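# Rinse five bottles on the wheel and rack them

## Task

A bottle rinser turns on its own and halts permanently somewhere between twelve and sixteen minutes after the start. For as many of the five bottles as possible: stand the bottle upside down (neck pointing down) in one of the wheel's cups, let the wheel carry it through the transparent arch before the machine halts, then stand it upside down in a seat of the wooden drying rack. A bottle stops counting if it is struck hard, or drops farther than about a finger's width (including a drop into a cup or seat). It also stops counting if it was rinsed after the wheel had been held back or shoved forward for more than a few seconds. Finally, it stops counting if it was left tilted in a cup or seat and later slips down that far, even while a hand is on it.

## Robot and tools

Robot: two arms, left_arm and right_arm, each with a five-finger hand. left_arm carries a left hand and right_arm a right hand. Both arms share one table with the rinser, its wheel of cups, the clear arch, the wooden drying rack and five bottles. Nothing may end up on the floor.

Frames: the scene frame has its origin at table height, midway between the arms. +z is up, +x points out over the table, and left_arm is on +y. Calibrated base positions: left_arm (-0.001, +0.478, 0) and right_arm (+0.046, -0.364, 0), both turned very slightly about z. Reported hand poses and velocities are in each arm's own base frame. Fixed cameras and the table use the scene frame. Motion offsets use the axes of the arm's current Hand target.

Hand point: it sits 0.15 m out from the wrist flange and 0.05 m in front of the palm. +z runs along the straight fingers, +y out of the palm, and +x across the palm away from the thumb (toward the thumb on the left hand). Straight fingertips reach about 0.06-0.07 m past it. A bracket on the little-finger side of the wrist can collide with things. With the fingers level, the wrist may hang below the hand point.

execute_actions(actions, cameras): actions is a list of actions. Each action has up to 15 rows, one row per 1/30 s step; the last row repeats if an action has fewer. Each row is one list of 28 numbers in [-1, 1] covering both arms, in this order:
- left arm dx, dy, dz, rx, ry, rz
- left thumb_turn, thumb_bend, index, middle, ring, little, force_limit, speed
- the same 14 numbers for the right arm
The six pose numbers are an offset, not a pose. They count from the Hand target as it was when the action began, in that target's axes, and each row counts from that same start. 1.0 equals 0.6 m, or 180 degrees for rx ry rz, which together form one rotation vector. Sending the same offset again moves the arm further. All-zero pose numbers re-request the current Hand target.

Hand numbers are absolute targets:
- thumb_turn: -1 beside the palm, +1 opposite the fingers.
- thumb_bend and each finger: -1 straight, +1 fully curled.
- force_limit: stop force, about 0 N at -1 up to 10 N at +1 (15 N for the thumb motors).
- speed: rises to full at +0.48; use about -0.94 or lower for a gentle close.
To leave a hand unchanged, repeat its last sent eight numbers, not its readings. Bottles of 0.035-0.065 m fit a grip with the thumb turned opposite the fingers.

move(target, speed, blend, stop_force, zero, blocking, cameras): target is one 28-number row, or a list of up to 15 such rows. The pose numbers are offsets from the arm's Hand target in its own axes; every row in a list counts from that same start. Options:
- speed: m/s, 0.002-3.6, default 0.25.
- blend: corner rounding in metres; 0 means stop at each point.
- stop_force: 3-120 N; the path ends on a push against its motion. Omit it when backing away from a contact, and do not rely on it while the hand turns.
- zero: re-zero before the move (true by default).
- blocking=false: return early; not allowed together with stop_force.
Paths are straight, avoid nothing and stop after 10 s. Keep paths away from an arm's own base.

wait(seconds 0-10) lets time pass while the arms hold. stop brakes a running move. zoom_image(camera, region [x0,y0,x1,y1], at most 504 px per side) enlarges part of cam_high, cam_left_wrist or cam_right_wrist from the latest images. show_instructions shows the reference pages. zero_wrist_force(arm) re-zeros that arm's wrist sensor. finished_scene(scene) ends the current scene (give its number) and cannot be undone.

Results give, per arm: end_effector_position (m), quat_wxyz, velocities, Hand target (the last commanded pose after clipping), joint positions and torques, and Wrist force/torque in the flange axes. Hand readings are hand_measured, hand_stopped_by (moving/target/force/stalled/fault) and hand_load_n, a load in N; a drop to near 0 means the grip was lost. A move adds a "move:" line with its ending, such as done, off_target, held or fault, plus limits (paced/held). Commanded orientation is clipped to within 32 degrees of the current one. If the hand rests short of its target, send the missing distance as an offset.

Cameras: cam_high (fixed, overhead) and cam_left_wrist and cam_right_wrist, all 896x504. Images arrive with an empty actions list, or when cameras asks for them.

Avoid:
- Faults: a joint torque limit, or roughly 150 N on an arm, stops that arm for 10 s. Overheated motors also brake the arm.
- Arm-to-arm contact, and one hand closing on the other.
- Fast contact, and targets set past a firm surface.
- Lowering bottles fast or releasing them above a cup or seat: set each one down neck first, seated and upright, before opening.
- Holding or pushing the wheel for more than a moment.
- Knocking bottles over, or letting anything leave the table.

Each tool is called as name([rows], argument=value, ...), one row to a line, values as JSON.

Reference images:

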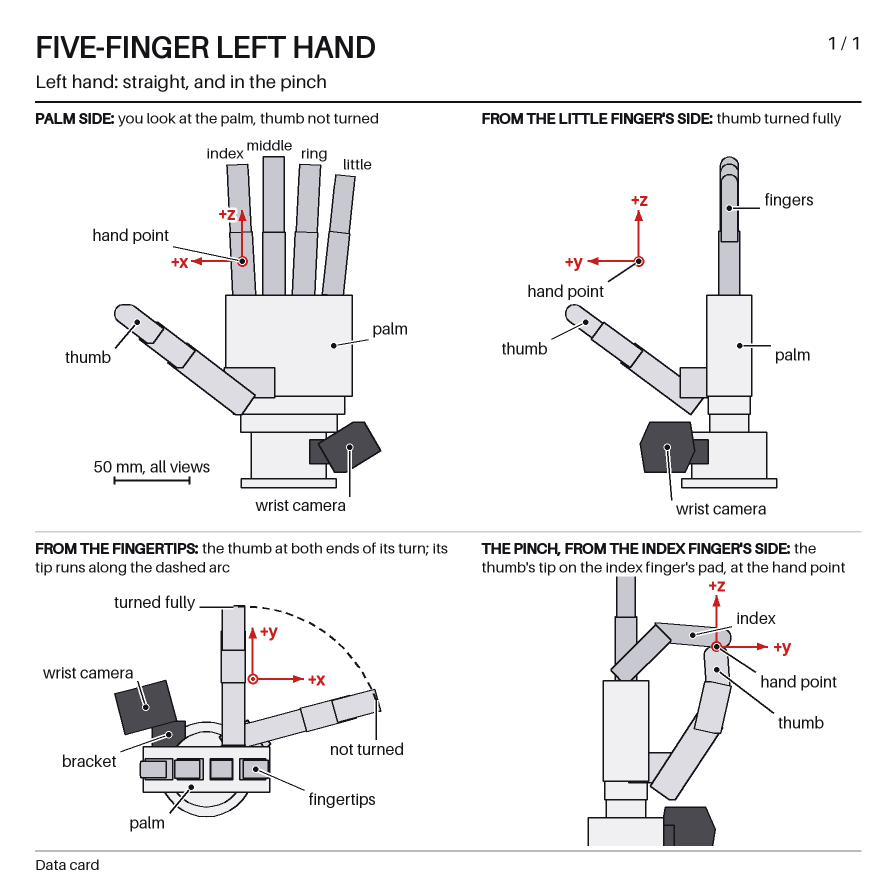

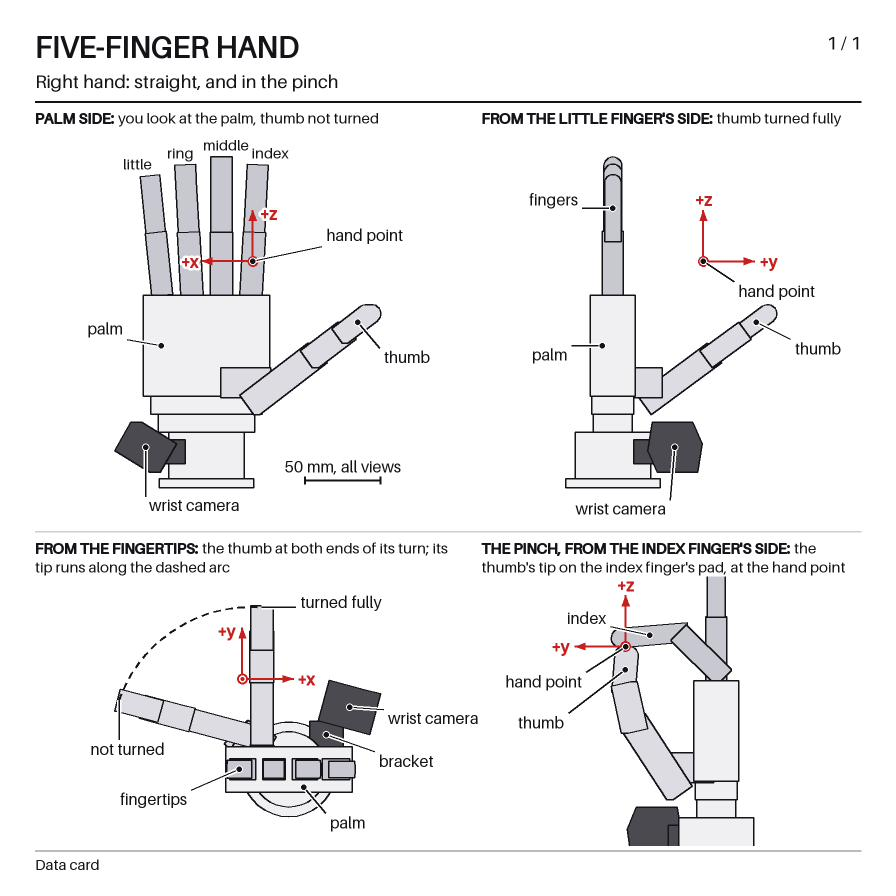

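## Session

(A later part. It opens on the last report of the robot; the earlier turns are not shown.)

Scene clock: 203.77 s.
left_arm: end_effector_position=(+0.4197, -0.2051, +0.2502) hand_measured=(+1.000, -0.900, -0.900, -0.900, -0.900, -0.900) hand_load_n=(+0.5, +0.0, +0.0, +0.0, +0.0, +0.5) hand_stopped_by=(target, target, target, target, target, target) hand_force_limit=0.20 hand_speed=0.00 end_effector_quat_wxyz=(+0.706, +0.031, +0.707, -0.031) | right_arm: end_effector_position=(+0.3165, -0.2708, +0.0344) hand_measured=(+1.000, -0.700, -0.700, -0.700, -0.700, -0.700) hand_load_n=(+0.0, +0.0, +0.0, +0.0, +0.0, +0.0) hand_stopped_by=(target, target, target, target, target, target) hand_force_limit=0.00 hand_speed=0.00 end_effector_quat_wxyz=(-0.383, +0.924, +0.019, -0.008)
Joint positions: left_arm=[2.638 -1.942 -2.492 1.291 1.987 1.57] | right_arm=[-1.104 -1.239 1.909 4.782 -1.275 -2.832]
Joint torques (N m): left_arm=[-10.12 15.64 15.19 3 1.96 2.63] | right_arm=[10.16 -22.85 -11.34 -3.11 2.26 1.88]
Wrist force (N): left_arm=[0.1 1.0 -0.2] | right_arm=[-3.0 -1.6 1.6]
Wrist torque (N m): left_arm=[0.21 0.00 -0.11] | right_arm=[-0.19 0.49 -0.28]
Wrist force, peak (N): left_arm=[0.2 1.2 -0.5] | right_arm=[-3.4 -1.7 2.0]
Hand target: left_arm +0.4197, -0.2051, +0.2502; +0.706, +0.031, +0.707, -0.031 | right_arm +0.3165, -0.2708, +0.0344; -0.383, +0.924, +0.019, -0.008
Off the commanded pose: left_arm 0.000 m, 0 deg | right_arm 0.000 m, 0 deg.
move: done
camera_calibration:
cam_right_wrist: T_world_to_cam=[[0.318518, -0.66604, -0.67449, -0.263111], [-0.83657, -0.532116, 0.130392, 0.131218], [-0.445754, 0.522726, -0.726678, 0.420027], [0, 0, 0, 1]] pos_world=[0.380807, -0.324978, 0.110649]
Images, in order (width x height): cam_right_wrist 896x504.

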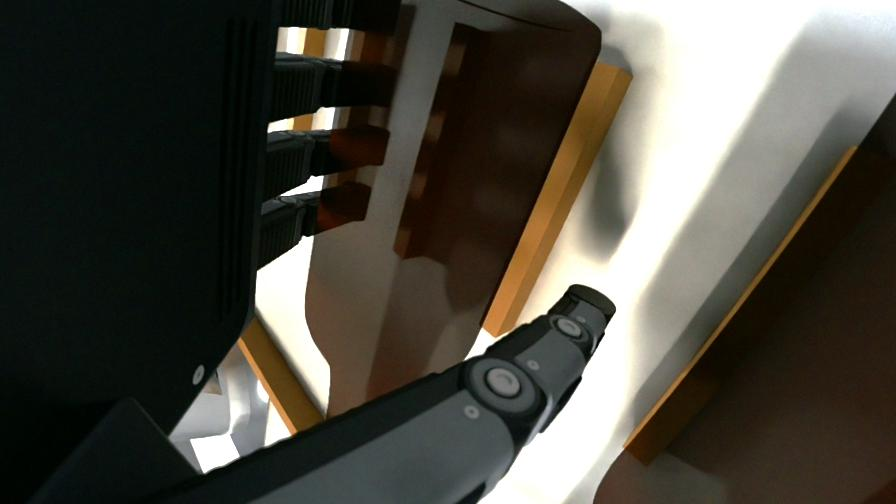

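move([
  [0,0,0,0,0,0,1,-0.9,-0.9,-0.9,-0.9,-0.9,0.2,0,0,0,0,0,0,0,1,0.3,0.2,0.2,0.2,0.2,-0.5,-0.85],
  [0,0,0,0,0,0,1,-0.9,-0.9,-0.9,-0.9,-0.9,0.2,0,0,0,0,0,0,0,1,0.35,0.25,0.25,0.25,0.25,0,-0.85],
  [0,0,0,0,0,0,1,-0.9,-0.9,-0.9,-0.9,-0.9,0.2,0,0,-0.0353,-0.0353,0,0,0,1,0.35,0.25,0.25,0.25,0.25,0,-0.85],
  [0,0,0,0,0,0,1,-0.9,-0.9,-0.9,-0.9,-0.9,0.2,0,0,-0.0353,-0.0353,0,0,0,1,0.35,0.3,0.3,0.3,0.3,0.2,-0.85],
  [0,0,0,0,0,0,1,-0.9,-0.9,-0.9,-0.9,-0.9,0.2,0,0,-0.0353,-0.0353,0,0,0,1,0.35,0.4,0.4,0.4,0.4,0.2,-0.85],
], speed=0.1, cameras=["cam_right_wrist","cam_high"])

zoom_image(camera="cam_right_wrist", region=[240, 0, 660, 420])

Scene clock: 208.17 s.
left_arm: end_effector_position=(+0.4197, -0.2051, +0.2502) hand_measured=(+1.000, -0.900, -0.900, -0.900, -0.900, -0.900) hand_load_n=(+0.0, +0.0, +0.0, +0.0, +0.0, +0.0) hand_stopped_by=(target, target, target, target, target, target) hand_force_limit=0.20 hand_speed=0.00 end_effector_quat_wxyz=(+0.706, +0.031, +0.707, -0.031) | right_arm: end_effector_position=(+0.3165, -0.2708, +0.0644) hand_measured=(+1.000, -0.460, -0.514, -0.432, -0.330, -0.180) hand_load_n=(+6.0, +27.0, +9.0, +6.0, +2.5, +6.0) hand_stopped_by=(target, force, force, force, force, force) hand_force_limit=0.20 hand_speed=-0.85 end_effector_quat_wxyz=(-0.383, +0.924, +0.019, -0.008)
Joint positions: left_arm=[2.638 -1.942 -2.492 1.291 1.987 1.57] | right_arm=[-1.104 -1.283 1.876 4.859 -1.275 -2.832]
Joint torques (N m): left_arm=[-9.52 15.62 15.05 3 1.9 2.51] | right_arm=[-5.59 -45.58 -26.22 0.99 1.89 -2.58]
Wrist force (N): left_arm=[0.3 1.0 -0.4] | right_arm=[-3.4 -1.6 2.1]
Wrist torque (N m): left_arm=[0.22 -0.04 -0.10] | right_arm=[-0.18 0.41 -0.17]
Wrist force, peak (N): left_arm=[0.3 1.2 -0.3] | right_arm=[-3.9 -10.2 4.5]
Hand target: left_arm +0.4197, -0.2051, +0.2502; +0.706, +0.031, +0.707, -0.031 | right_arm +0.3165, -0.2709, +0.0643; -0.383, +0.924, +0.019, -0.008
Off the commanded pose: left_arm 0.000 m, 0 deg | right_arm 0.000 m, 0 deg.
move: done
camera_calibration:
cam_right_wrist: T_world_to_cam=[[0.318487, -0.666005, -0.674539, -0.242846], [-0.836564, -0.532123, 0.130402, 0.1273], [-0.445787, 0.522764, -0.72663, 0.441846], [0, 0, 0, 1]] pos_world=[0.380807, -0.324978, 0.140649]
Images, in order (width x height): cam_high 896x504, cam_right_wrist 896x504.

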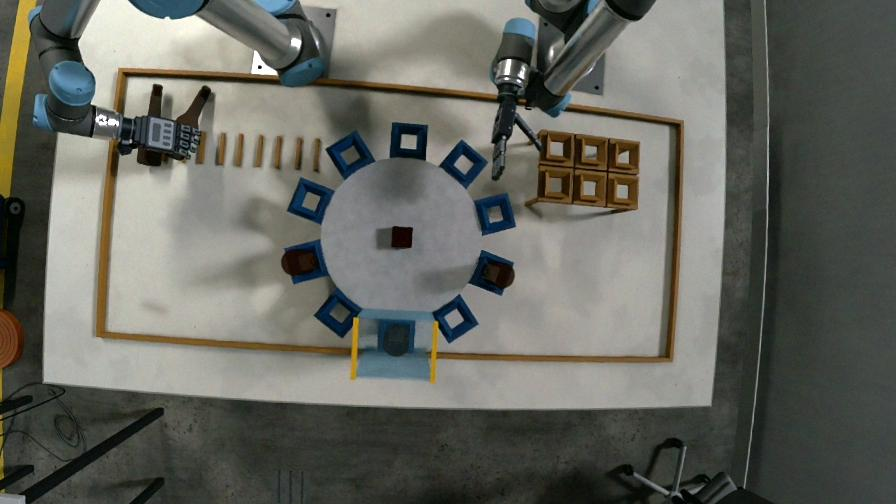

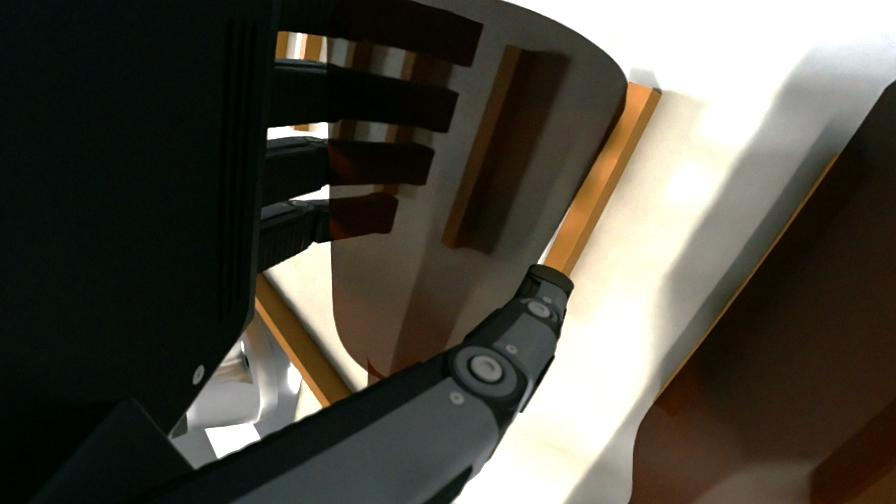

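Scaled by 1.200 from the camera's 896x504 image, which has a finer 1280x720 frame.

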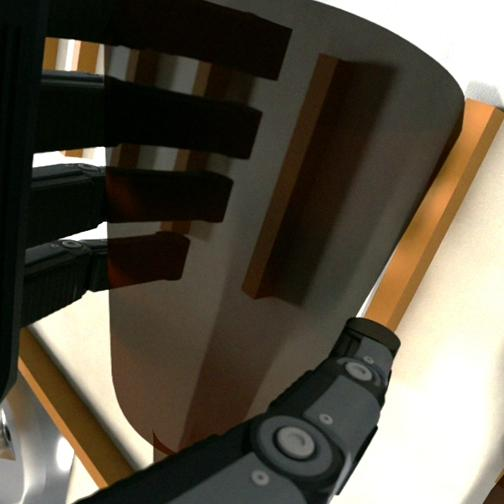

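zoom_image(camera="cam_right_wrist", region=[500, 40, 680, 300])

zoom_image(camera="cam_right_wrist", region=[260, 20, 440, 400])

zoom_image(camera="cam_high", region=[130, 70, 230, 180])

Scaled by 1.938 from the camera's 896x504 image, which has a finer 1280x720 frame.

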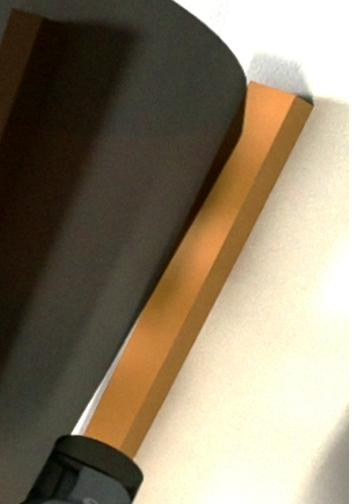

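Scaled by 1.326 from the camera's 896x504 image, which has a finer 1280x720 frame.

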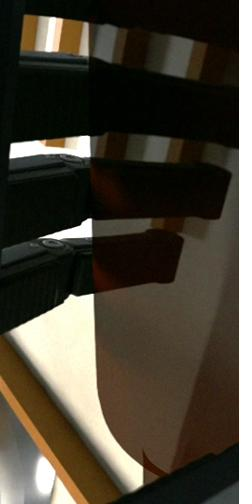

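Scaled by 4.582 from the camera's 896x504 image, which has a finer 1280x720 frame.

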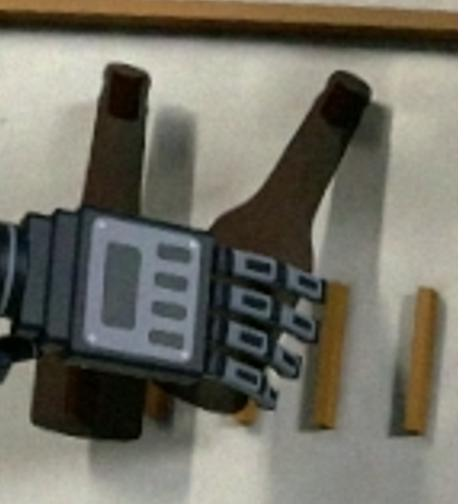

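move([
  [0,0,0,0,0,0,1,-0.9,-0.9,-0.9,-0.9,-0.9,0.2,0,0.0787,-0.3597,-0.1495,0.107,0.0226,-0.31,1,0.35,0.4,0.4,0.4,0.4,0.2,-0.85],
  [0,0,0,0,0,0,1,-0.9,-0.9,-0.9,-0.9,-0.9,0.2,0,0.325,-0.7233,0.1667,0.1785,0.0377,-0.5168,1,0.35,0.4,0.4,0.4,0.4,0.2,-0.85],
], speed=0.25, blend=[0.04,0], cameras=["cam_right_wrist","cam_high"])

zoom_image(camera="cam_high", region=[245, 140, 345, 240])

zoom_image(camera="cam_right_wrist", region=[240, 0, 660, 420])

Scene clock: 215.97 s.
left_arm: end_effector_position=(+0.4197, -0.2051, +0.2502) hand_measured=(+1.000, -0.900, -0.900, -0.900, -0.900, -0.900) hand_load_n=(+0.0, +0.0, +0.0, +0.0, +0.0, +0.0) hand_stopped_by=(target, target, target, target, target, target) hand_force_limit=0.20 hand_speed=0.00 end_effector_quat_wxyz=(+0.706, +0.031, +0.707, -0.031) | right_arm: end_effector_position=(+0.4954, +0.1145, +0.3005) hand_measured=(+1.000, -0.460, -0.514, -0.432, -0.330, -0.180) hand_load_n=(+9.5, +27.5, +10.0, +1.0, +0.0, +10.5) hand_stopped_by=(target, force, force, force, force, force) hand_force_limit=0.20 hand_speed=-0.85 end_effector_quat_wxyz=(-0.484, +0.494, +0.651, +0.312)
Joint positions: left_arm=[2.638 -1.942 -2.492 1.291 1.987 1.57] | right_arm=[-0.473 -1.371 1.554 5.647 -0.876 -4.333]
Joint torques (N m): left_arm=[-10.09 15.5 15.63 3.09 1.82 2.62] | right_arm=[8.91 -19.5 -26.32 -2.09 2.66 -2.57]
Wrist force (N): left_arm=[0.1 0.9 -0.3] | right_arm=[-5.1 -2.4 2.2]
Wrist torque (N m): left_arm=[0.20 0.00 -0.11] | right_arm=[-0.52 0.76 -0.24]
Wrist force, peak (N): left_arm=[0.1 1.2 -0.6] | right_arm=[-4.7 -3.8 1.4]
Hand target: left_arm +0.4197, -0.2051, +0.2502; +0.706, +0.031, +0.707, -0.031 | right_arm +0.4955, +0.1146, +0.3005; -0.484, +0.494, +0.651, +0.312
Off the commanded pose: left_arm 0.000 m, 0 deg | right_arm 0.000 m, 0 deg.
move: done
camera_calibration:
cam_right_wrist: T_world_to_cam=[[0.893508, 0.399958, 0.204147, -0.554834], [0.424213, -0.602732, -0.675839, 0.076997], [-0.147261, 0.690469, -0.708213, 0.319132], [0, 0, 0, 1]] pos_world=[0.510081, 0.0479681, 0.391319]
Images, in order (width x height): cam_high 896x504, cam_right_wrist 896x504.

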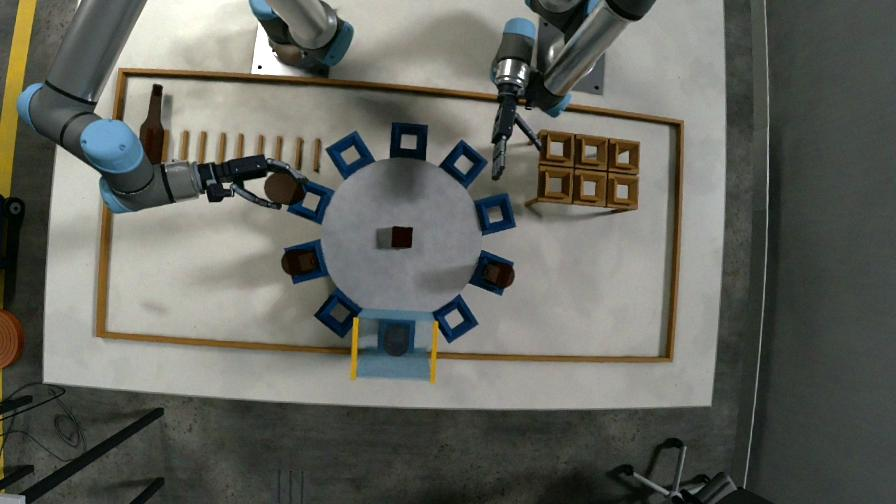

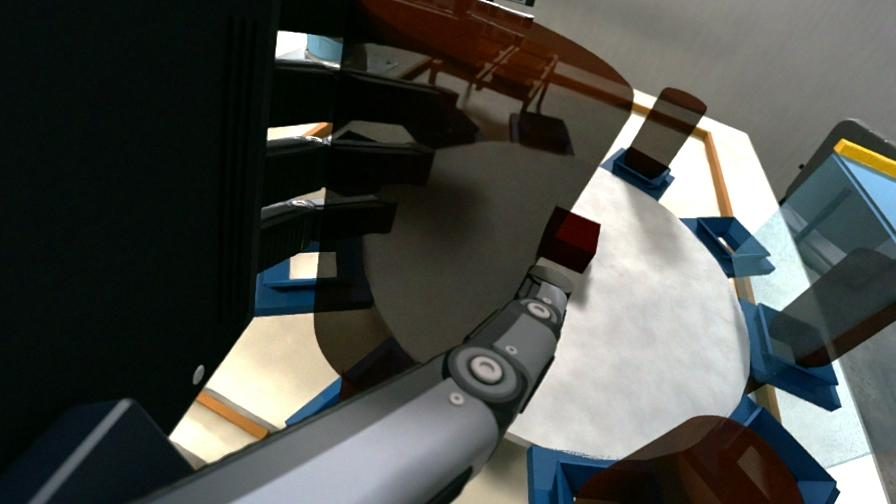

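Scaled by 5.040 from the camera's 896x504 image, which has a finer 1280x720 frame.

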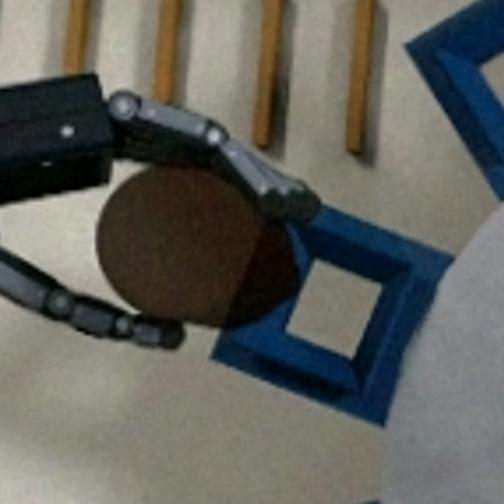

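Scaled by 1.200 from the camera's 896x504 image, which has a finer 1280x720 frame.

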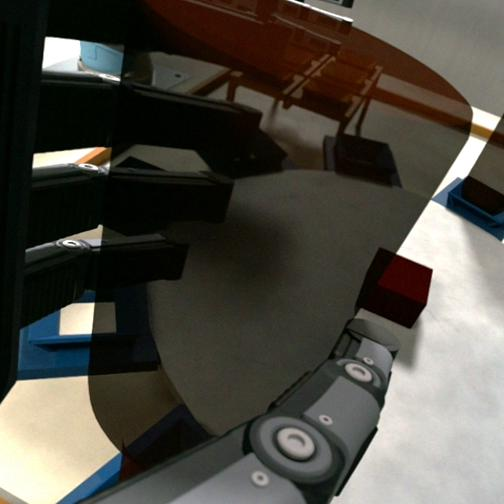

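move(target=[0,0,0,0,0,0,1,-0.9,-0.9,-0.9,-0.9,-0.9,0.2,0,0.0053,0.0035,0.0142,0.0026,0.0603,-0.0208,1,0.35,0.4,0.4,0.4,0.4,0.2,-0.85], speed=0.1, cameras=["cam_right_wrist","cam_high"])

zoom_image(camera="cam_high", region=[245, 140, 345, 240])

zoom_image(camera="cam_right_wrist", region=[240, 0, 660, 420])

Scene clock: 219.27 s.
left_arm: end_effector_position=(+0.4197, -0.2051, +0.2502) hand_measured=(+1.000, -0.900, -0.900, -0.900, -0.900, -0.900) hand_load_n=(+0.5, +0.0, +0.0, +0.0, +0.0, +0.0) hand_stopped_by=(target, target, target, target, target, target) hand_force_limit=0.20 hand_speed=0.00 end_effector_quat_wxyz=(+0.706, +0.031, +0.707, -0.031) | right_arm: end_effector_position=(+0.4946, +0.1239, +0.3005) hand_measured=(+1.000, -0.460, -0.514, -0.432, -0.330, -0.180) hand_load_n=(+9.5, +27.5, +10.5, +1.0, +0.0, +10.5) hand_stopped_by=(target, force, force, force, force, force) hand_force_limit=0.20 hand_speed=-0.85 end_effector_quat_wxyz=(+0.535, -0.439, -0.620, -0.370)
Joint positions: left_arm=[2.638 -1.942 -2.492 1.291 1.987 1.57] | right_arm=[-0.485 -1.284 1.548 5.813 -0.846 -4.563]
Joint torques (N m): left_arm=[-9.64 15.38 15.48 2.83 1.79 2.53] | right_arm=[-12.15 -21.35 -26.53 3.4 2.21 -2.84]
Wrist force (N): left_arm=[0.1 0.7 -0.4] | right_arm=[-5.5 -2.7 1.6]
Wrist torque (N m): left_arm=[0.18 0.00 -0.10] | right_arm=[-0.51 0.84 -0.27]
Wrist force, peak (N): left_arm=[0.3 1.2 -0.3] | right_arm=[-5.5 -2.7 2.2]
Hand target: left_arm +0.4197, -0.2051, +0.2502; +0.706, +0.031, +0.707, -0.031 | right_arm +0.4946, +0.1239, +0.3005; +0.535, -0.439, -0.619, -0.370
Off the commanded pose: left_arm 0.000 m, 0 deg | right_arm 0.000 m, 0 deg.
move: done
camera_calibration:
cam_right_wrist: T_world_to_cam=[[0.888591, 0.366059, 0.276418, -0.57299], [0.428977, -0.449784, -0.783372, 0.0939929], [-0.162432, 0.814675, -0.556705, 0.259087], [0, 0, 0, 1]] pos_world=[0.510917, 0.0409528, 0.376251]
Images, in order (width x height): cam_high 896x504, cam_right_wrist 896x504.

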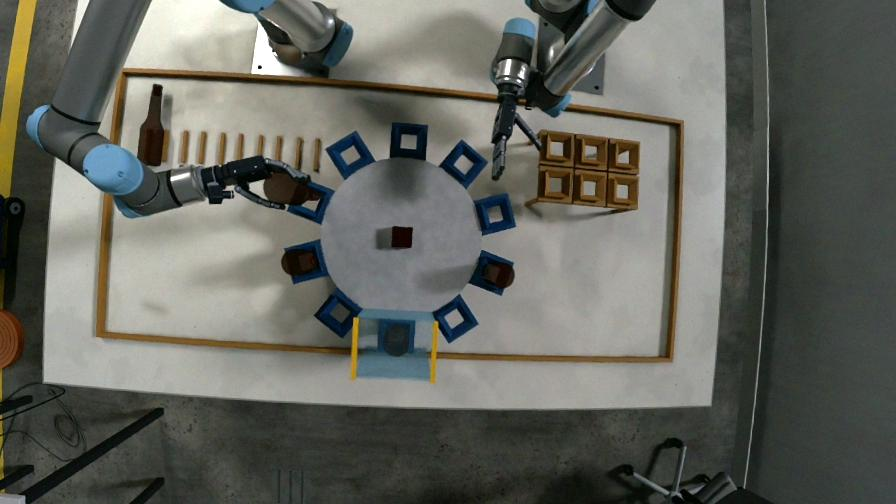

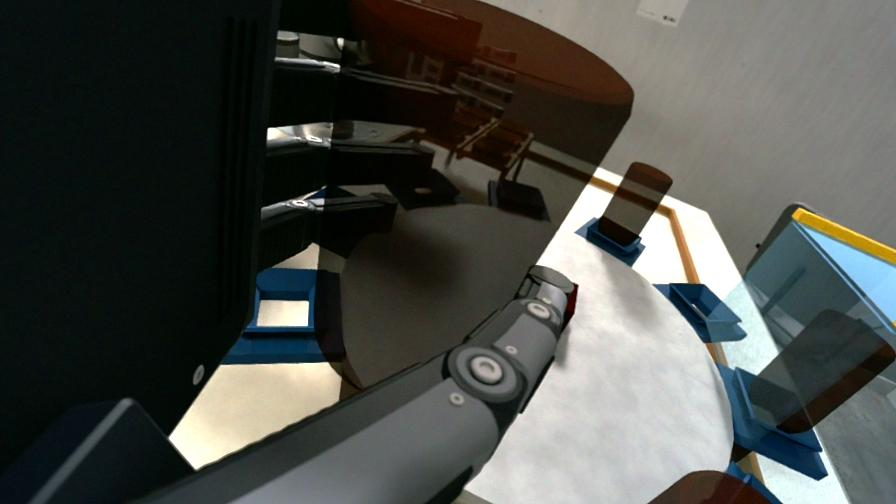

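Scaled by 5.040 from the camera's 896x504 image, which has a finer 1280x720 frame.

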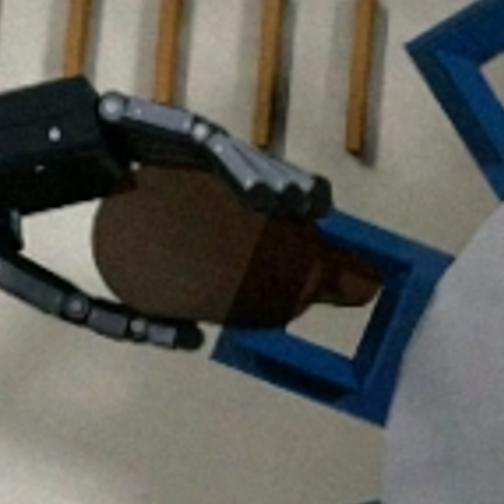

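Scaled by 1.200 from the camera's 896x504 image, which has a finer 1280x720 frame.

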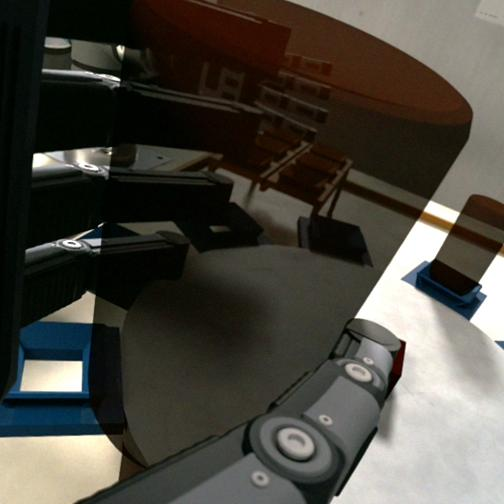

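move(target=[0,0,0,0,0,0,1,-0.9,-0.9,-0.9,-0.9,-0.9,0.2,0,0.0005,0.0095,0.0028,0.0009,-0.0441,0.0091,1,0.35,0.4,0.4,0.4,0.4,0.2,-0.85], speed=0.1, cameras=["cam_right_wrist","cam_high"])

zoom_image(camera="cam_high", region=[245, 140, 345, 240])

Scene clock: 222.10 s.
left_arm: end_effector_position=(+0.4197, -0.2051, +0.2502) hand_measured=(+1.000, -0.900, -0.900, -0.900, -0.900, -0.900) hand_load_n=(+0.0, -0.5, +0.0, +0.0, +0.0, +0.0) hand_stopped_by=(target, target, target, target, target, target) hand_force_limit=0.20 hand_speed=0.00 end_effector_quat_wxyz=(+0.706, +0.031, +0.707, -0.031) | right_arm: end_effector_position=(+0.4994, +0.1274, +0.3005) hand_measured=(+1.000, -0.460, -0.514, -0.432, -0.330, -0.180) hand_load_n=(+9.5, +27.5, +10.0, +1.0, +0.0, +10.5) hand_stopped_by=(target, force, force, force, force, force) hand_force_limit=0.20 hand_speed=-0.85 end_effector_quat_wxyz=(-0.497, +0.471, +0.649, +0.330)
Joint positions: left_arm=[2.638 -1.942 -2.492 1.291 1.987 1.57] | right_arm=[-0.456 -1.341 1.546 5.686 -0.852 -4.405]
Joint torques (N m): left_arm=[-9.8 15.5 14.56 2.89 1.57 2.57] | right_arm=[9.94 -45.6 -13.55 -1.67 -1.07 1.83]
Wrist force (N): left_arm=[0.1 0.9 -0.4] | right_arm=[-5.2 -2.5 1.9]
Wrist torque (N m): left_arm=[0.21 -0.01 -0.11] | right_arm=[-0.52 0.79 -0.40]
Wrist force, peak (N): left_arm=[0.4 1.2 -0.5] | right_arm=[-5.6 -2.7 1.5]
Hand target: left_arm +0.4197, -0.2051, +0.2502; +0.706, +0.031, +0.707, -0.031 | right_arm +0.4994, +0.1274, +0.3005; -0.497, +0.471, +0.649, +0.330
Off the commanded pose: left_arm 0.000 m, 0 deg | right_arm 0.000 m, 0 deg.
move: done
camera_calibration:
cam_right_wrist: T_world_to_cam=[[0.883316, 0.402285, 0.240664, -0.569772], [0.444101, -0.553752, -0.704367, 0.075443], [-0.150088, 0.729058, -0.667794, 0.29507], [0, 0, 0, 1]] pos_world=[0.514071, 0.0558647, 0.387309]
Images, in order (width x height): cam_high 896x504, cam_right_wrist 896x504.

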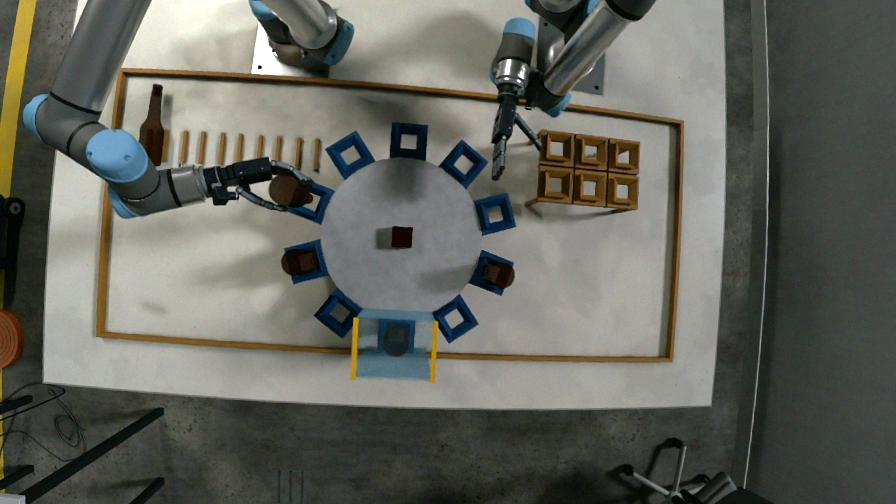

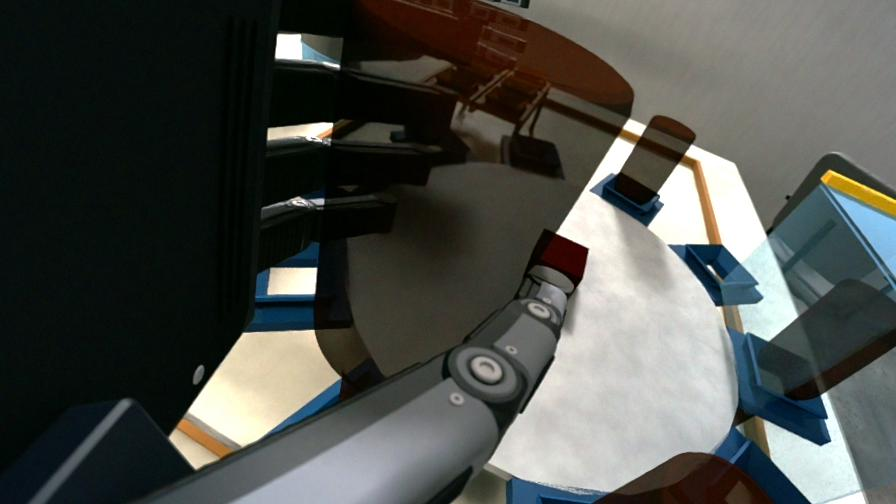

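Scaled by 5.040 from the camera's 896x504 image, which has a finer 1280x720 frame.

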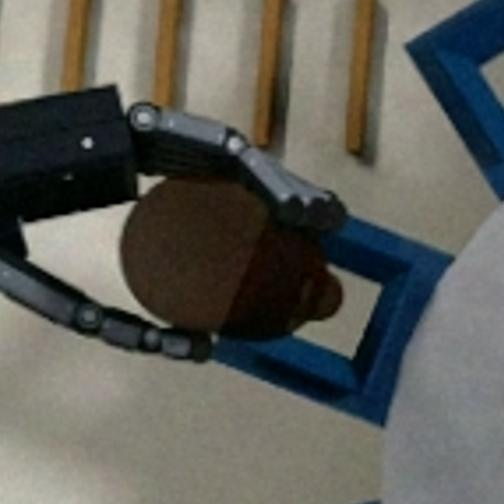

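move(target=[0,0,0,0,0,0,1,-0.9,-0.9,-0.9,-0.9,-0.9,0.2,0,0.001,0.0012,0.003,-0.002,-0.0079,-0.0056,1,0.35,0.4,0.4,0.4,0.4,0.2,-0.85], speed=0.1)

wait(seconds=4.5, cameras=["cam_high","cam_left_wrist"])

zoom_image(camera="cam_high", region=[245, 140, 345, 240])

Scene clock: 223.63 s.
left_arm: end_effector_position=(+0.4197, -0.2051, +0.2502) hand_measured=(+1.000, -0.900, -0.900, -0.900, -0.900, -0.900) hand_load_n=(+0.0, +0.0, +0.0, +0.0, +0.0, +0.0) hand_stopped_by=(target, target, target, target, target, target) hand_force_limit=0.20 hand_speed=0.00 end_effector_quat_wxyz=(+0.706, +0.031, +0.707, -0.031) | right_arm: end_effector_position=(+0.4994, +0.1294, +0.3005) hand_measured=(+1.000, -0.460, -0.514, -0.432, -0.330, -0.180) hand_load_n=(+9.5, +28.0, +10.5, +1.0, +0.0, +10.5) hand_stopped_by=(target, force, force, force, force, force) hand_force_limit=0.20 hand_speed=-0.85 end_effector_quat_wxyz=(-0.485, +0.471, +0.658, +0.331)
Joint positions: left_arm=[2.638 -1.942 -2.492 1.291 1.987 1.57] | right_arm=[-0.452 -1.358 1.559 5.655 -0.849 -4.397]
Joint torques (N m): left_arm=[-9.42 16.34 14.32 2.98 1.67 2.5] | right_arm=[10.7 -45.62 -14.26 -1.93 2.53 1.71]
Wrist force (N): left_arm=[0.1 1.1 -0.5] | right_arm=[-5.0 -2.4 1.9]
Wrist torque (N m): left_arm=[0.25 -0.02 -0.11] | right_arm=[-0.50 0.76 -0.40]
Wrist force, peak (N): left_arm=[0.1 1.1 -0.5] | right_arm=[-5.4 -2.6 2.3]
Hand target: left_arm +0.4197, -0.2051, +0.2502; +0.706, +0.031, +0.707, -0.031 | right_arm +0.4994, +0.1294, +0.3005; -0.485, +0.471, +0.658, +0.331
Off the commanded pose: left_arm 0.000 m, 0 deg | right_arm 0.000 m, 0 deg.
move: done

Scene clock: 228.13 s.
left_arm: end_effector_position=(+0.4197, -0.2051, +0.2502) hand_measured=(+1.000, -0.900, -0.900, -0.900, -0.900, -0.900) hand_load_n=(+0.0, +0.0, +0.0, +0.0, +0.0, +0.5) hand_stopped_by=(target, target, target, target, target, target) hand_force_limit=0.20 hand_speed=0.00 end_effector_quat_wxyz=(+0.706, +0.031, +0.707, -0.031) | right_arm: end_effector_position=(+0.4994, +0.1294, +0.3005) hand_measured=(+1.000, -0.460, -0.514, -0.432, -0.330, -0.180) hand_load_n=(+9.5, +27.5, +10.0, +1.5, +0.0, +10.5) hand_stopped_by=(target, force, force, force, force, force) hand_force_limit=0.20 hand_speed=-0.85 end_effector_quat_wxyz=(-0.485, +0.471, +0.658, +0.331)
Joint positions: left_arm=[2.638 -1.942 -2.492 1.291 1.987 1.57] | right_arm=[-0.452 -1.358 1.559 5.655 -0.849 -4.397]
Joint torques (N m): left_arm=[-8.35 15.89 14.69 2.73 1.6 2.41] | right_arm=[9.54 -42.17 -15.02 -1.02 0.53 1.44]
Wrist force (N): left_arm=[0.2 0.9 -0.2] | right_arm=[-5.2 -2.5 2.1]
Wrist torque (N m): left_arm=[0.21 -0.02 -0.10] | right_arm=[-0.52 0.78 -0.41]
Wrist force, peak (N): left_arm=[0.1 1.1 -0.5] | right_arm=[-5.5 -2.9 1.9]
Hand target: left_arm +0.4197, -0.2051, +0.2502; +0.706, +0.031, +0.707, -0.031 | right_arm +0.4994, +0.1294, +0.3005; -0.485, +0.471, +0.658, +0.331
Off the commanded pose: left_arm 0.000 m, 0 deg | right_arm 0.000 m, 0 deg.
wait: 4.50 s; at rest by 0.17 s
camera_calibration:
cam_left_wrist: T_world_to_cam=[[-0.105814, -0.968717, -0.22448, -0.10308], [-0.423738, 0.248152, -0.87113, 0.460285], [0.899583, 0.00294312, -0.43674, -0.151494], [0, 0, 0, 1]] pos_world=[0.320414, -0.21363, 0.311665]
Images, in order (width x height): cam_high 896x504, cam_left_wrist 896x504.

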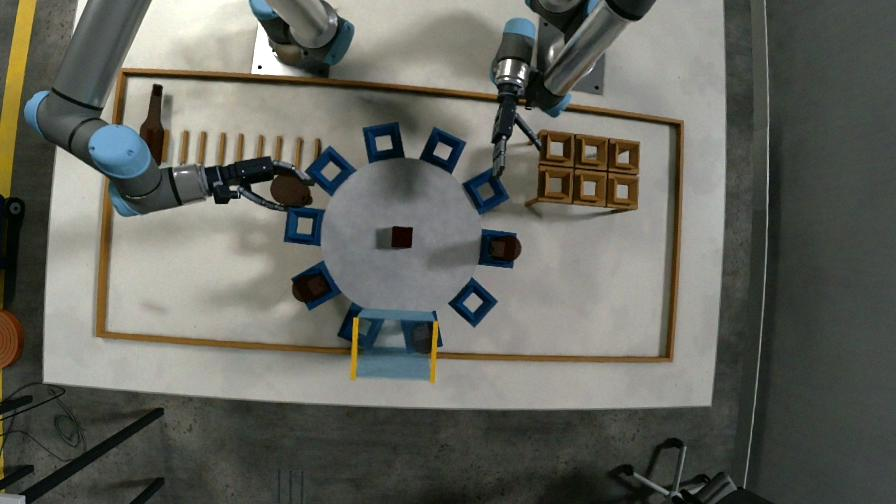

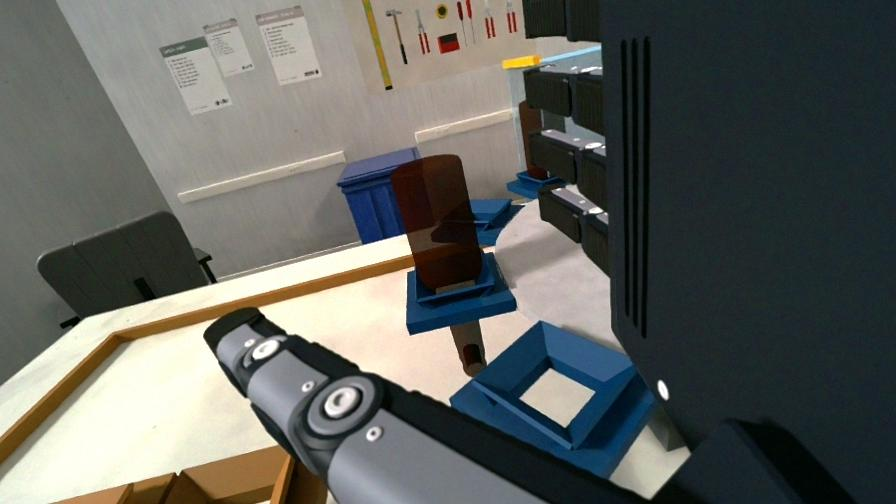

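Scaled by 5.040 from the camera's 896x504 image, which has a finer 1280x720 frame.

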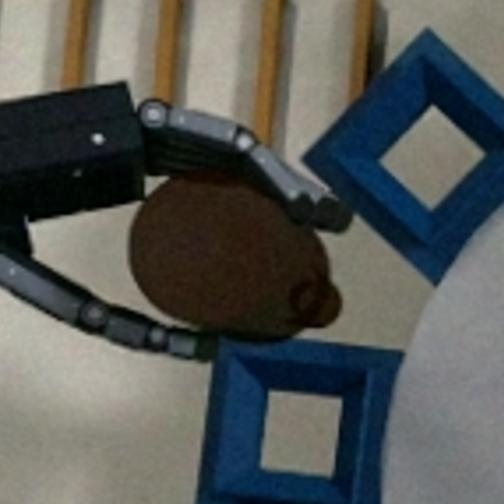

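wait(seconds=0.8)

move([
  [0,0,0,0,0,0,1,-0.9,-0.9,-0.9,-0.9,-0.9,0.2,0,-0.0792,0.0018,0.0259,0,0,0,1,0.35,0.4,0.4,0.4,0.4,0.2,-0.85],
  [0,0,0,0,0,0,1,-0.9,-0.9,-0.9,-0.9,-0.9,0.2,0,-0.2296,0.0051,0.075,0,0,0,1,0.35,0.4,0.4,0.4,0.4,0.2,-0.85],
], speed=[0.1,0.05], stop_force=5, cameras=["cam_right_wrist","cam_high","cam_left_wrist"])

zoom_image(camera="cam_high", region=[265, 165, 335, 235])

Scene clock: 229.50 s.
left_arm: end_effector_position=(+0.4197, -0.2051, +0.2502) hand_measured=(+1.000, -0.900, -0.900, -0.900, -0.900, -0.900) hand_load_n=(+0.5, +0.0, -0.5, +0.0, +0.0, +0.0) hand_stopped_by=(target, target, target, target, target, target) hand_force_limit=0.20 hand_speed=0.00 end_effector_quat_wxyz=(+0.706, +0.031, +0.707, -0.031) | right_arm: end_effector_position=(+0.4994, +0.1294, +0.3005) hand_measured=(+1.000, -0.460, -0.514, -0.432, -0.330, -0.180) hand_load_n=(+9.0, +27.5, +10.5, +1.0, +0.0, +11.0) hand_stopped_by=(target, force, force, force, force, force) hand_force_limit=0.20 hand_speed=-0.85 end_effector_quat_wxyz=(-0.485, +0.471, +0.658, +0.331)
Joint positions: left_arm=[2.638 -1.942 -2.492 1.291 1.987 1.57] | right_arm=[-0.452 -1.358 1.559 5.655 -0.849 -4.397]
Joint torques (N m): left_arm=[-9.21 15.93 15.15 2.89 1.73 2.43] | right_arm=[9.05 -36.34 -15.15 0.05 -1.14 1.61]
Wrist force (N): left_arm=[0.1 1.0 -0.1] | right_arm=[-5.0 -2.5 1.9]
Wrist torque (N m): left_arm=[0.20 0.00 -0.11] | right_arm=[-0.51 0.76 -0.40]
Wrist force, peak (N): left_arm=[0.1 1.0 -0.5] | right_arm=[-5.5 -2.7 2.1]
Hand target: left_arm +0.4197, -0.2051, +0.2502; +0.706, +0.031, +0.707, -0.031 | right_arm +0.4994, +0.1294, +0.3005; -0.485, +0.471, +0.658, +0.331
Off the commanded pose: left_arm 0.000 m, 0 deg | right_arm 0.000 m, 0 deg.
wait: 0.80 s; at rest from the start

Scene clock: 232.53 s.
left_arm: end_effector_position=(+0.4197, -0.2051, +0.2502) hand_measured=(+1.000, -0.900, -0.900, -0.900, -0.900, -0.900) hand_load_n=(+0.5, +0.0, +0.0, +0.0, +0.0, +0.0) hand_stopped_by=(target, target, target, target, target, target) hand_force_limit=0.20 hand_speed=0.00 end_effector_quat_wxyz=(+0.706, +0.031, +0.707, -0.031) | right_arm: end_effector_position=(+0.4993, +0.1293, +0.1857) hand_measured=(+1.000, -0.460, -0.514, -0.432, -0.330, -0.180) hand_load_n=(+7.5, +26.0, +10.0, +1.0, +0.0, +9.5) hand_stopped_by=(target, force, force, force, force, force) hand_force_limit=0.20 hand_speed=-0.85 end_effector_quat_wxyz=(-0.485, +0.471, +0.658, +0.331)
Joint positions: left_arm=[2.638 -1.942 -2.492 1.291 1.987 1.57] | right_arm=[-0.452 -1.267 1.753 5.37 -0.85 -4.398]
Joint torques (N m): left_arm=[-9.05 16.28 15.4 2.86 1.34 2.53] | right_arm=[-3.22 -47.53 -25.3 2.08 0.23 -0.15]
Wrist force (N): left_arm=[0.0 0.8 -0.6] | right_arm=[-5.0 -2.7 2.3]
Wrist torque (N m): left_arm=[0.21 0.01 -0.11] | right_arm=[-0.57 0.77 -0.39]
Wrist force, peak (N): left_arm=[0.3 1.2 -0.6] | right_arm=[5.2 -5.4 -3.5]
Hand target: left_arm +0.4197, -0.2051, +0.2502; +0.706, +0.031, +0.707, -0.031 | right_arm +0.4993, +0.1293, +0.1857; -0.485, +0.471, +0.658, +0.331 (not the last commanded pose)
Off the commanded pose: left_arm 0.000 m, 0 deg | right_arm 0.030 m, 0 deg.
move: contact (right_arm); path passed 1 of 2 targets
camera_calibration:
cam_left_wrist: T_world_to_cam=[[-0.105814, -0.968717, -0.22448, -0.10308], [-0.423738, 0.248152, -0.87113, 0.460285], [0.899583, 0.00294312, -0.43674, -0.151494], [0, 0, 0, 1]] pos_world=[0.320414, -0.21363, 0.311665]
cam_right_wrist: T_world_to_cam=[[0.876858, 0.406649, 0.256429, -0.543116], [0.462048, -0.565528, -0.683147, -0.0156363], [-0.132783, 0.717506, -0.683779, 0.212846], [0, 0, 0, 1]] pos_world=[0.511723, 0.0592966, 0.274128]

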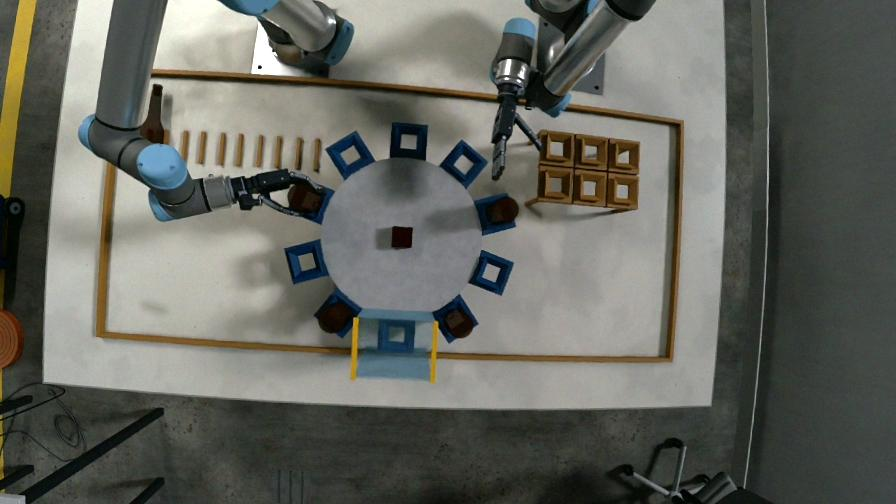

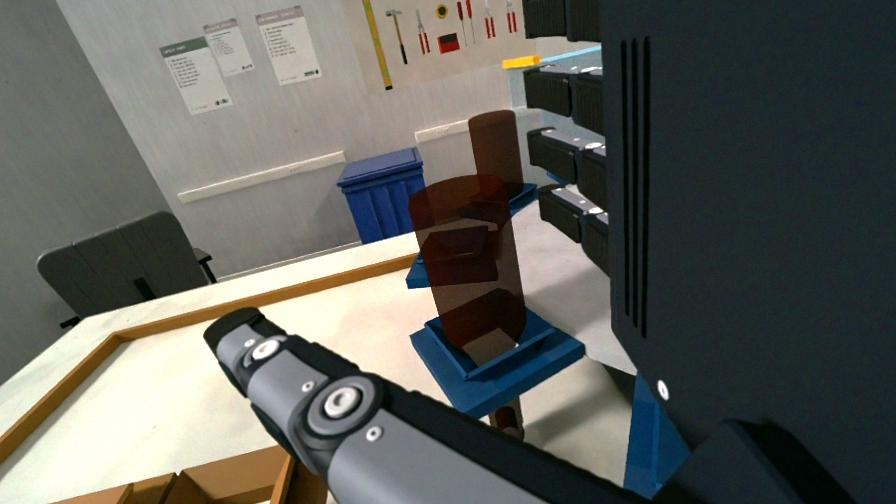

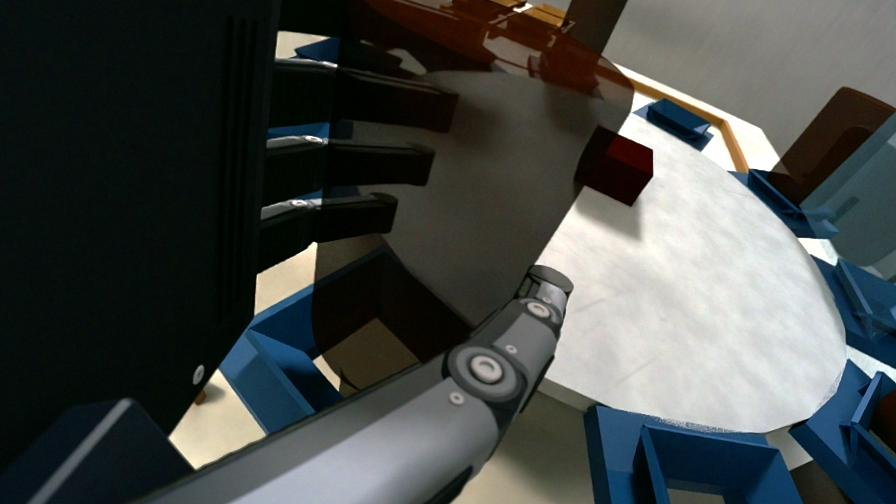

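Scaled by 7.200 from the camera's 896x504 image, which has a finer 1280x720 frame.

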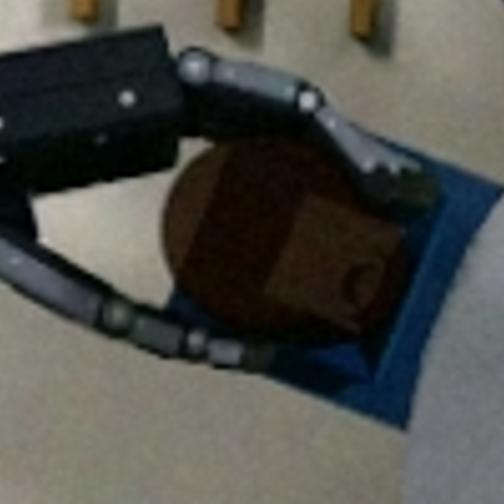

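move(target=[0,0,0,0,0,0,1,-0.9,-0.9,-0.9,-0.9,-0.9,0.2,0,0.003,-0.0035,-0.0026,0,0,0,1,0.35,0.4,0.4,0.4,0.4,0.2,-0.85], speed=0.06)

move(target=[0,0,0,0,0,0,1,-0.9,-0.9,-0.9,-0.9,-0.9,0.2,0,-0.04,0.0009,0.013,0,0,0,1,0.35,0.4,0.4,0.4,0.4,0.2,-0.85], speed=0.04, stop_force=6, cameras=["cam_high"])

zoom_image(camera="cam_high", region=[265, 165, 335, 235])

Scene clock: 233.93 s.
left_arm: end_effector_position=(+0.4197, -0.2051, +0.2502) hand_measured=(+1.000, -0.900, -0.900, -0.900, -0.900, -0.900) hand_load_n=(+0.5, +0.0, +0.0, +0.0, +0.0, +0.0) hand_stopped_by=(target, target, target, target, target, target) hand_force_limit=0.20 hand_speed=0.00 end_effector_quat_wxyz=(+0.706, +0.031, +0.707, -0.031) | right_arm: end_effector_position=(+0.4978, +0.1278, +0.1879) hand_measured=(+1.000, -0.460, -0.514, -0.432, -0.330, -0.180) hand_load_n=(+8.0, +26.0, +10.0, +0.5, +0.0, +9.5) hand_stopped_by=(target, force, force, force, force, force) hand_force_limit=0.20 hand_speed=-0.85 end_effector_quat_wxyz=(-0.485, +0.471, +0.658, +0.331)
Joint positions: left_arm=[2.638 -1.942 -2.492 1.291 1.987 1.57] | right_arm=[-0.456 -1.272 1.753 5.376 -0.853 -4.4]
Joint torques (N m): left_arm=[-9.14 16.16 15.66 2.79 1.55 2.37] | right_arm=[-12.37 -46.96 -12.12 2.39 -1.03 -2.6]
Wrist force (N): left_arm=[0.0 0.9 -0.2] | right_arm=[-5.1 -2.7 2.0]
Wrist torque (N m): left_arm=[0.20 0.00 -0.12] | right_arm=[-0.56 0.79 -0.26]
Wrist force, peak (N): left_arm=[0.4 1.1 -0.4] | right_arm=[-5.2 -2.7 2.3]
Hand target: left_arm +0.4197, -0.2051, +0.2502; +0.706, +0.031, +0.707, -0.031 | right_arm +0.4977, +0.1278, +0.1880; -0.485, +0.471, +0.658, +0.331
Off the commanded pose: left_arm 0.000 m, 0 deg | right_arm 0.000 m, 0 deg.
move: done

Scene clock: 235.40 s.
left_arm: end_effector_position=(+0.4197, -0.2051, +0.2502) hand_measured=(+1.000, -0.900, -0.900, -0.900, -0.900, -0.900) hand_load_n=(+0.0, +0.0, +0.0, +0.0, +0.0, +0.0) hand_stopped_by=(target, target, target, target, target, target) hand_force_limit=0.20 hand_speed=0.00 end_effector_quat_wxyz=(+0.706, +0.031, +0.707, -0.031) | right_arm: end_effector_position=(+0.4977, +0.1277, +0.1772) hand_measured=(+1.000, -0.460, -0.514, -0.432, -0.330, -0.180) hand_load_n=(+6.5, +23.5, +9.5, +1.0, +0.0, +7.5) hand_stopped_by=(target, force, force, force, force, force) hand_force_limit=0.20 hand_speed=-0.85 end_effector_quat_wxyz=(-0.485, +0.471, +0.658, +0.331)
Joint positions: left_arm=[2.638 -1.942 -2.492 1.291 1.987 1.57] | right_arm=[-0.456 -1.26 1.768 5.35 -0.853 -4.4]
Joint torques (N m): left_arm=[-10.32 15.95 15.71 2.8 1.5 2.53] | right_arm=[-1.77 -46.78 -25.33 2.49 2.29 0.69]
Wrist force (N): left_arm=[0.0 0.8 -0.2] | right_arm=[-4.8 -2.6 2.5]
Wrist torque (N m): left_arm=[0.18 0.01 -0.11] | right_arm=[-0.56 0.70 -0.25]
Wrist force, peak (N): left_arm=[0.1 1.1 -0.6] | right_arm=[5.0 -6.5 -3.7]
Hand target: left_arm +0.4197, -0.2051, +0.2502; +0.706, +0.031, +0.707, -0.031 | right_arm +0.4977, +0.1278, +0.1772; -0.485, +0.471, +0.658, +0.331 (not the last commanded pose)
Off the commanded pose: left_arm 0.000 m, 0 deg | right_arm 0.014 m, 0 deg.
move: contact (right_arm)
Images, in order (width x height): cam_high 896x504.

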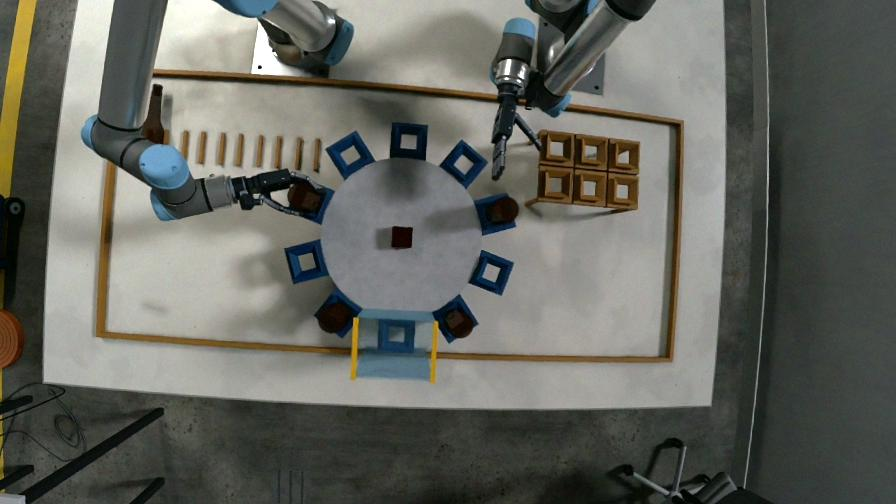

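Scaled by 7.200 from the camera's 896x504 image, which has a finer 1280x720 frame.

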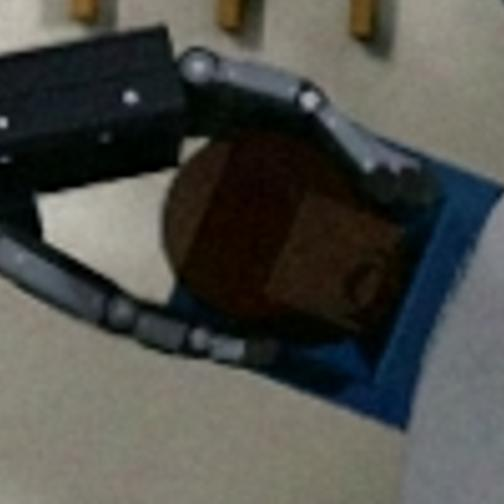

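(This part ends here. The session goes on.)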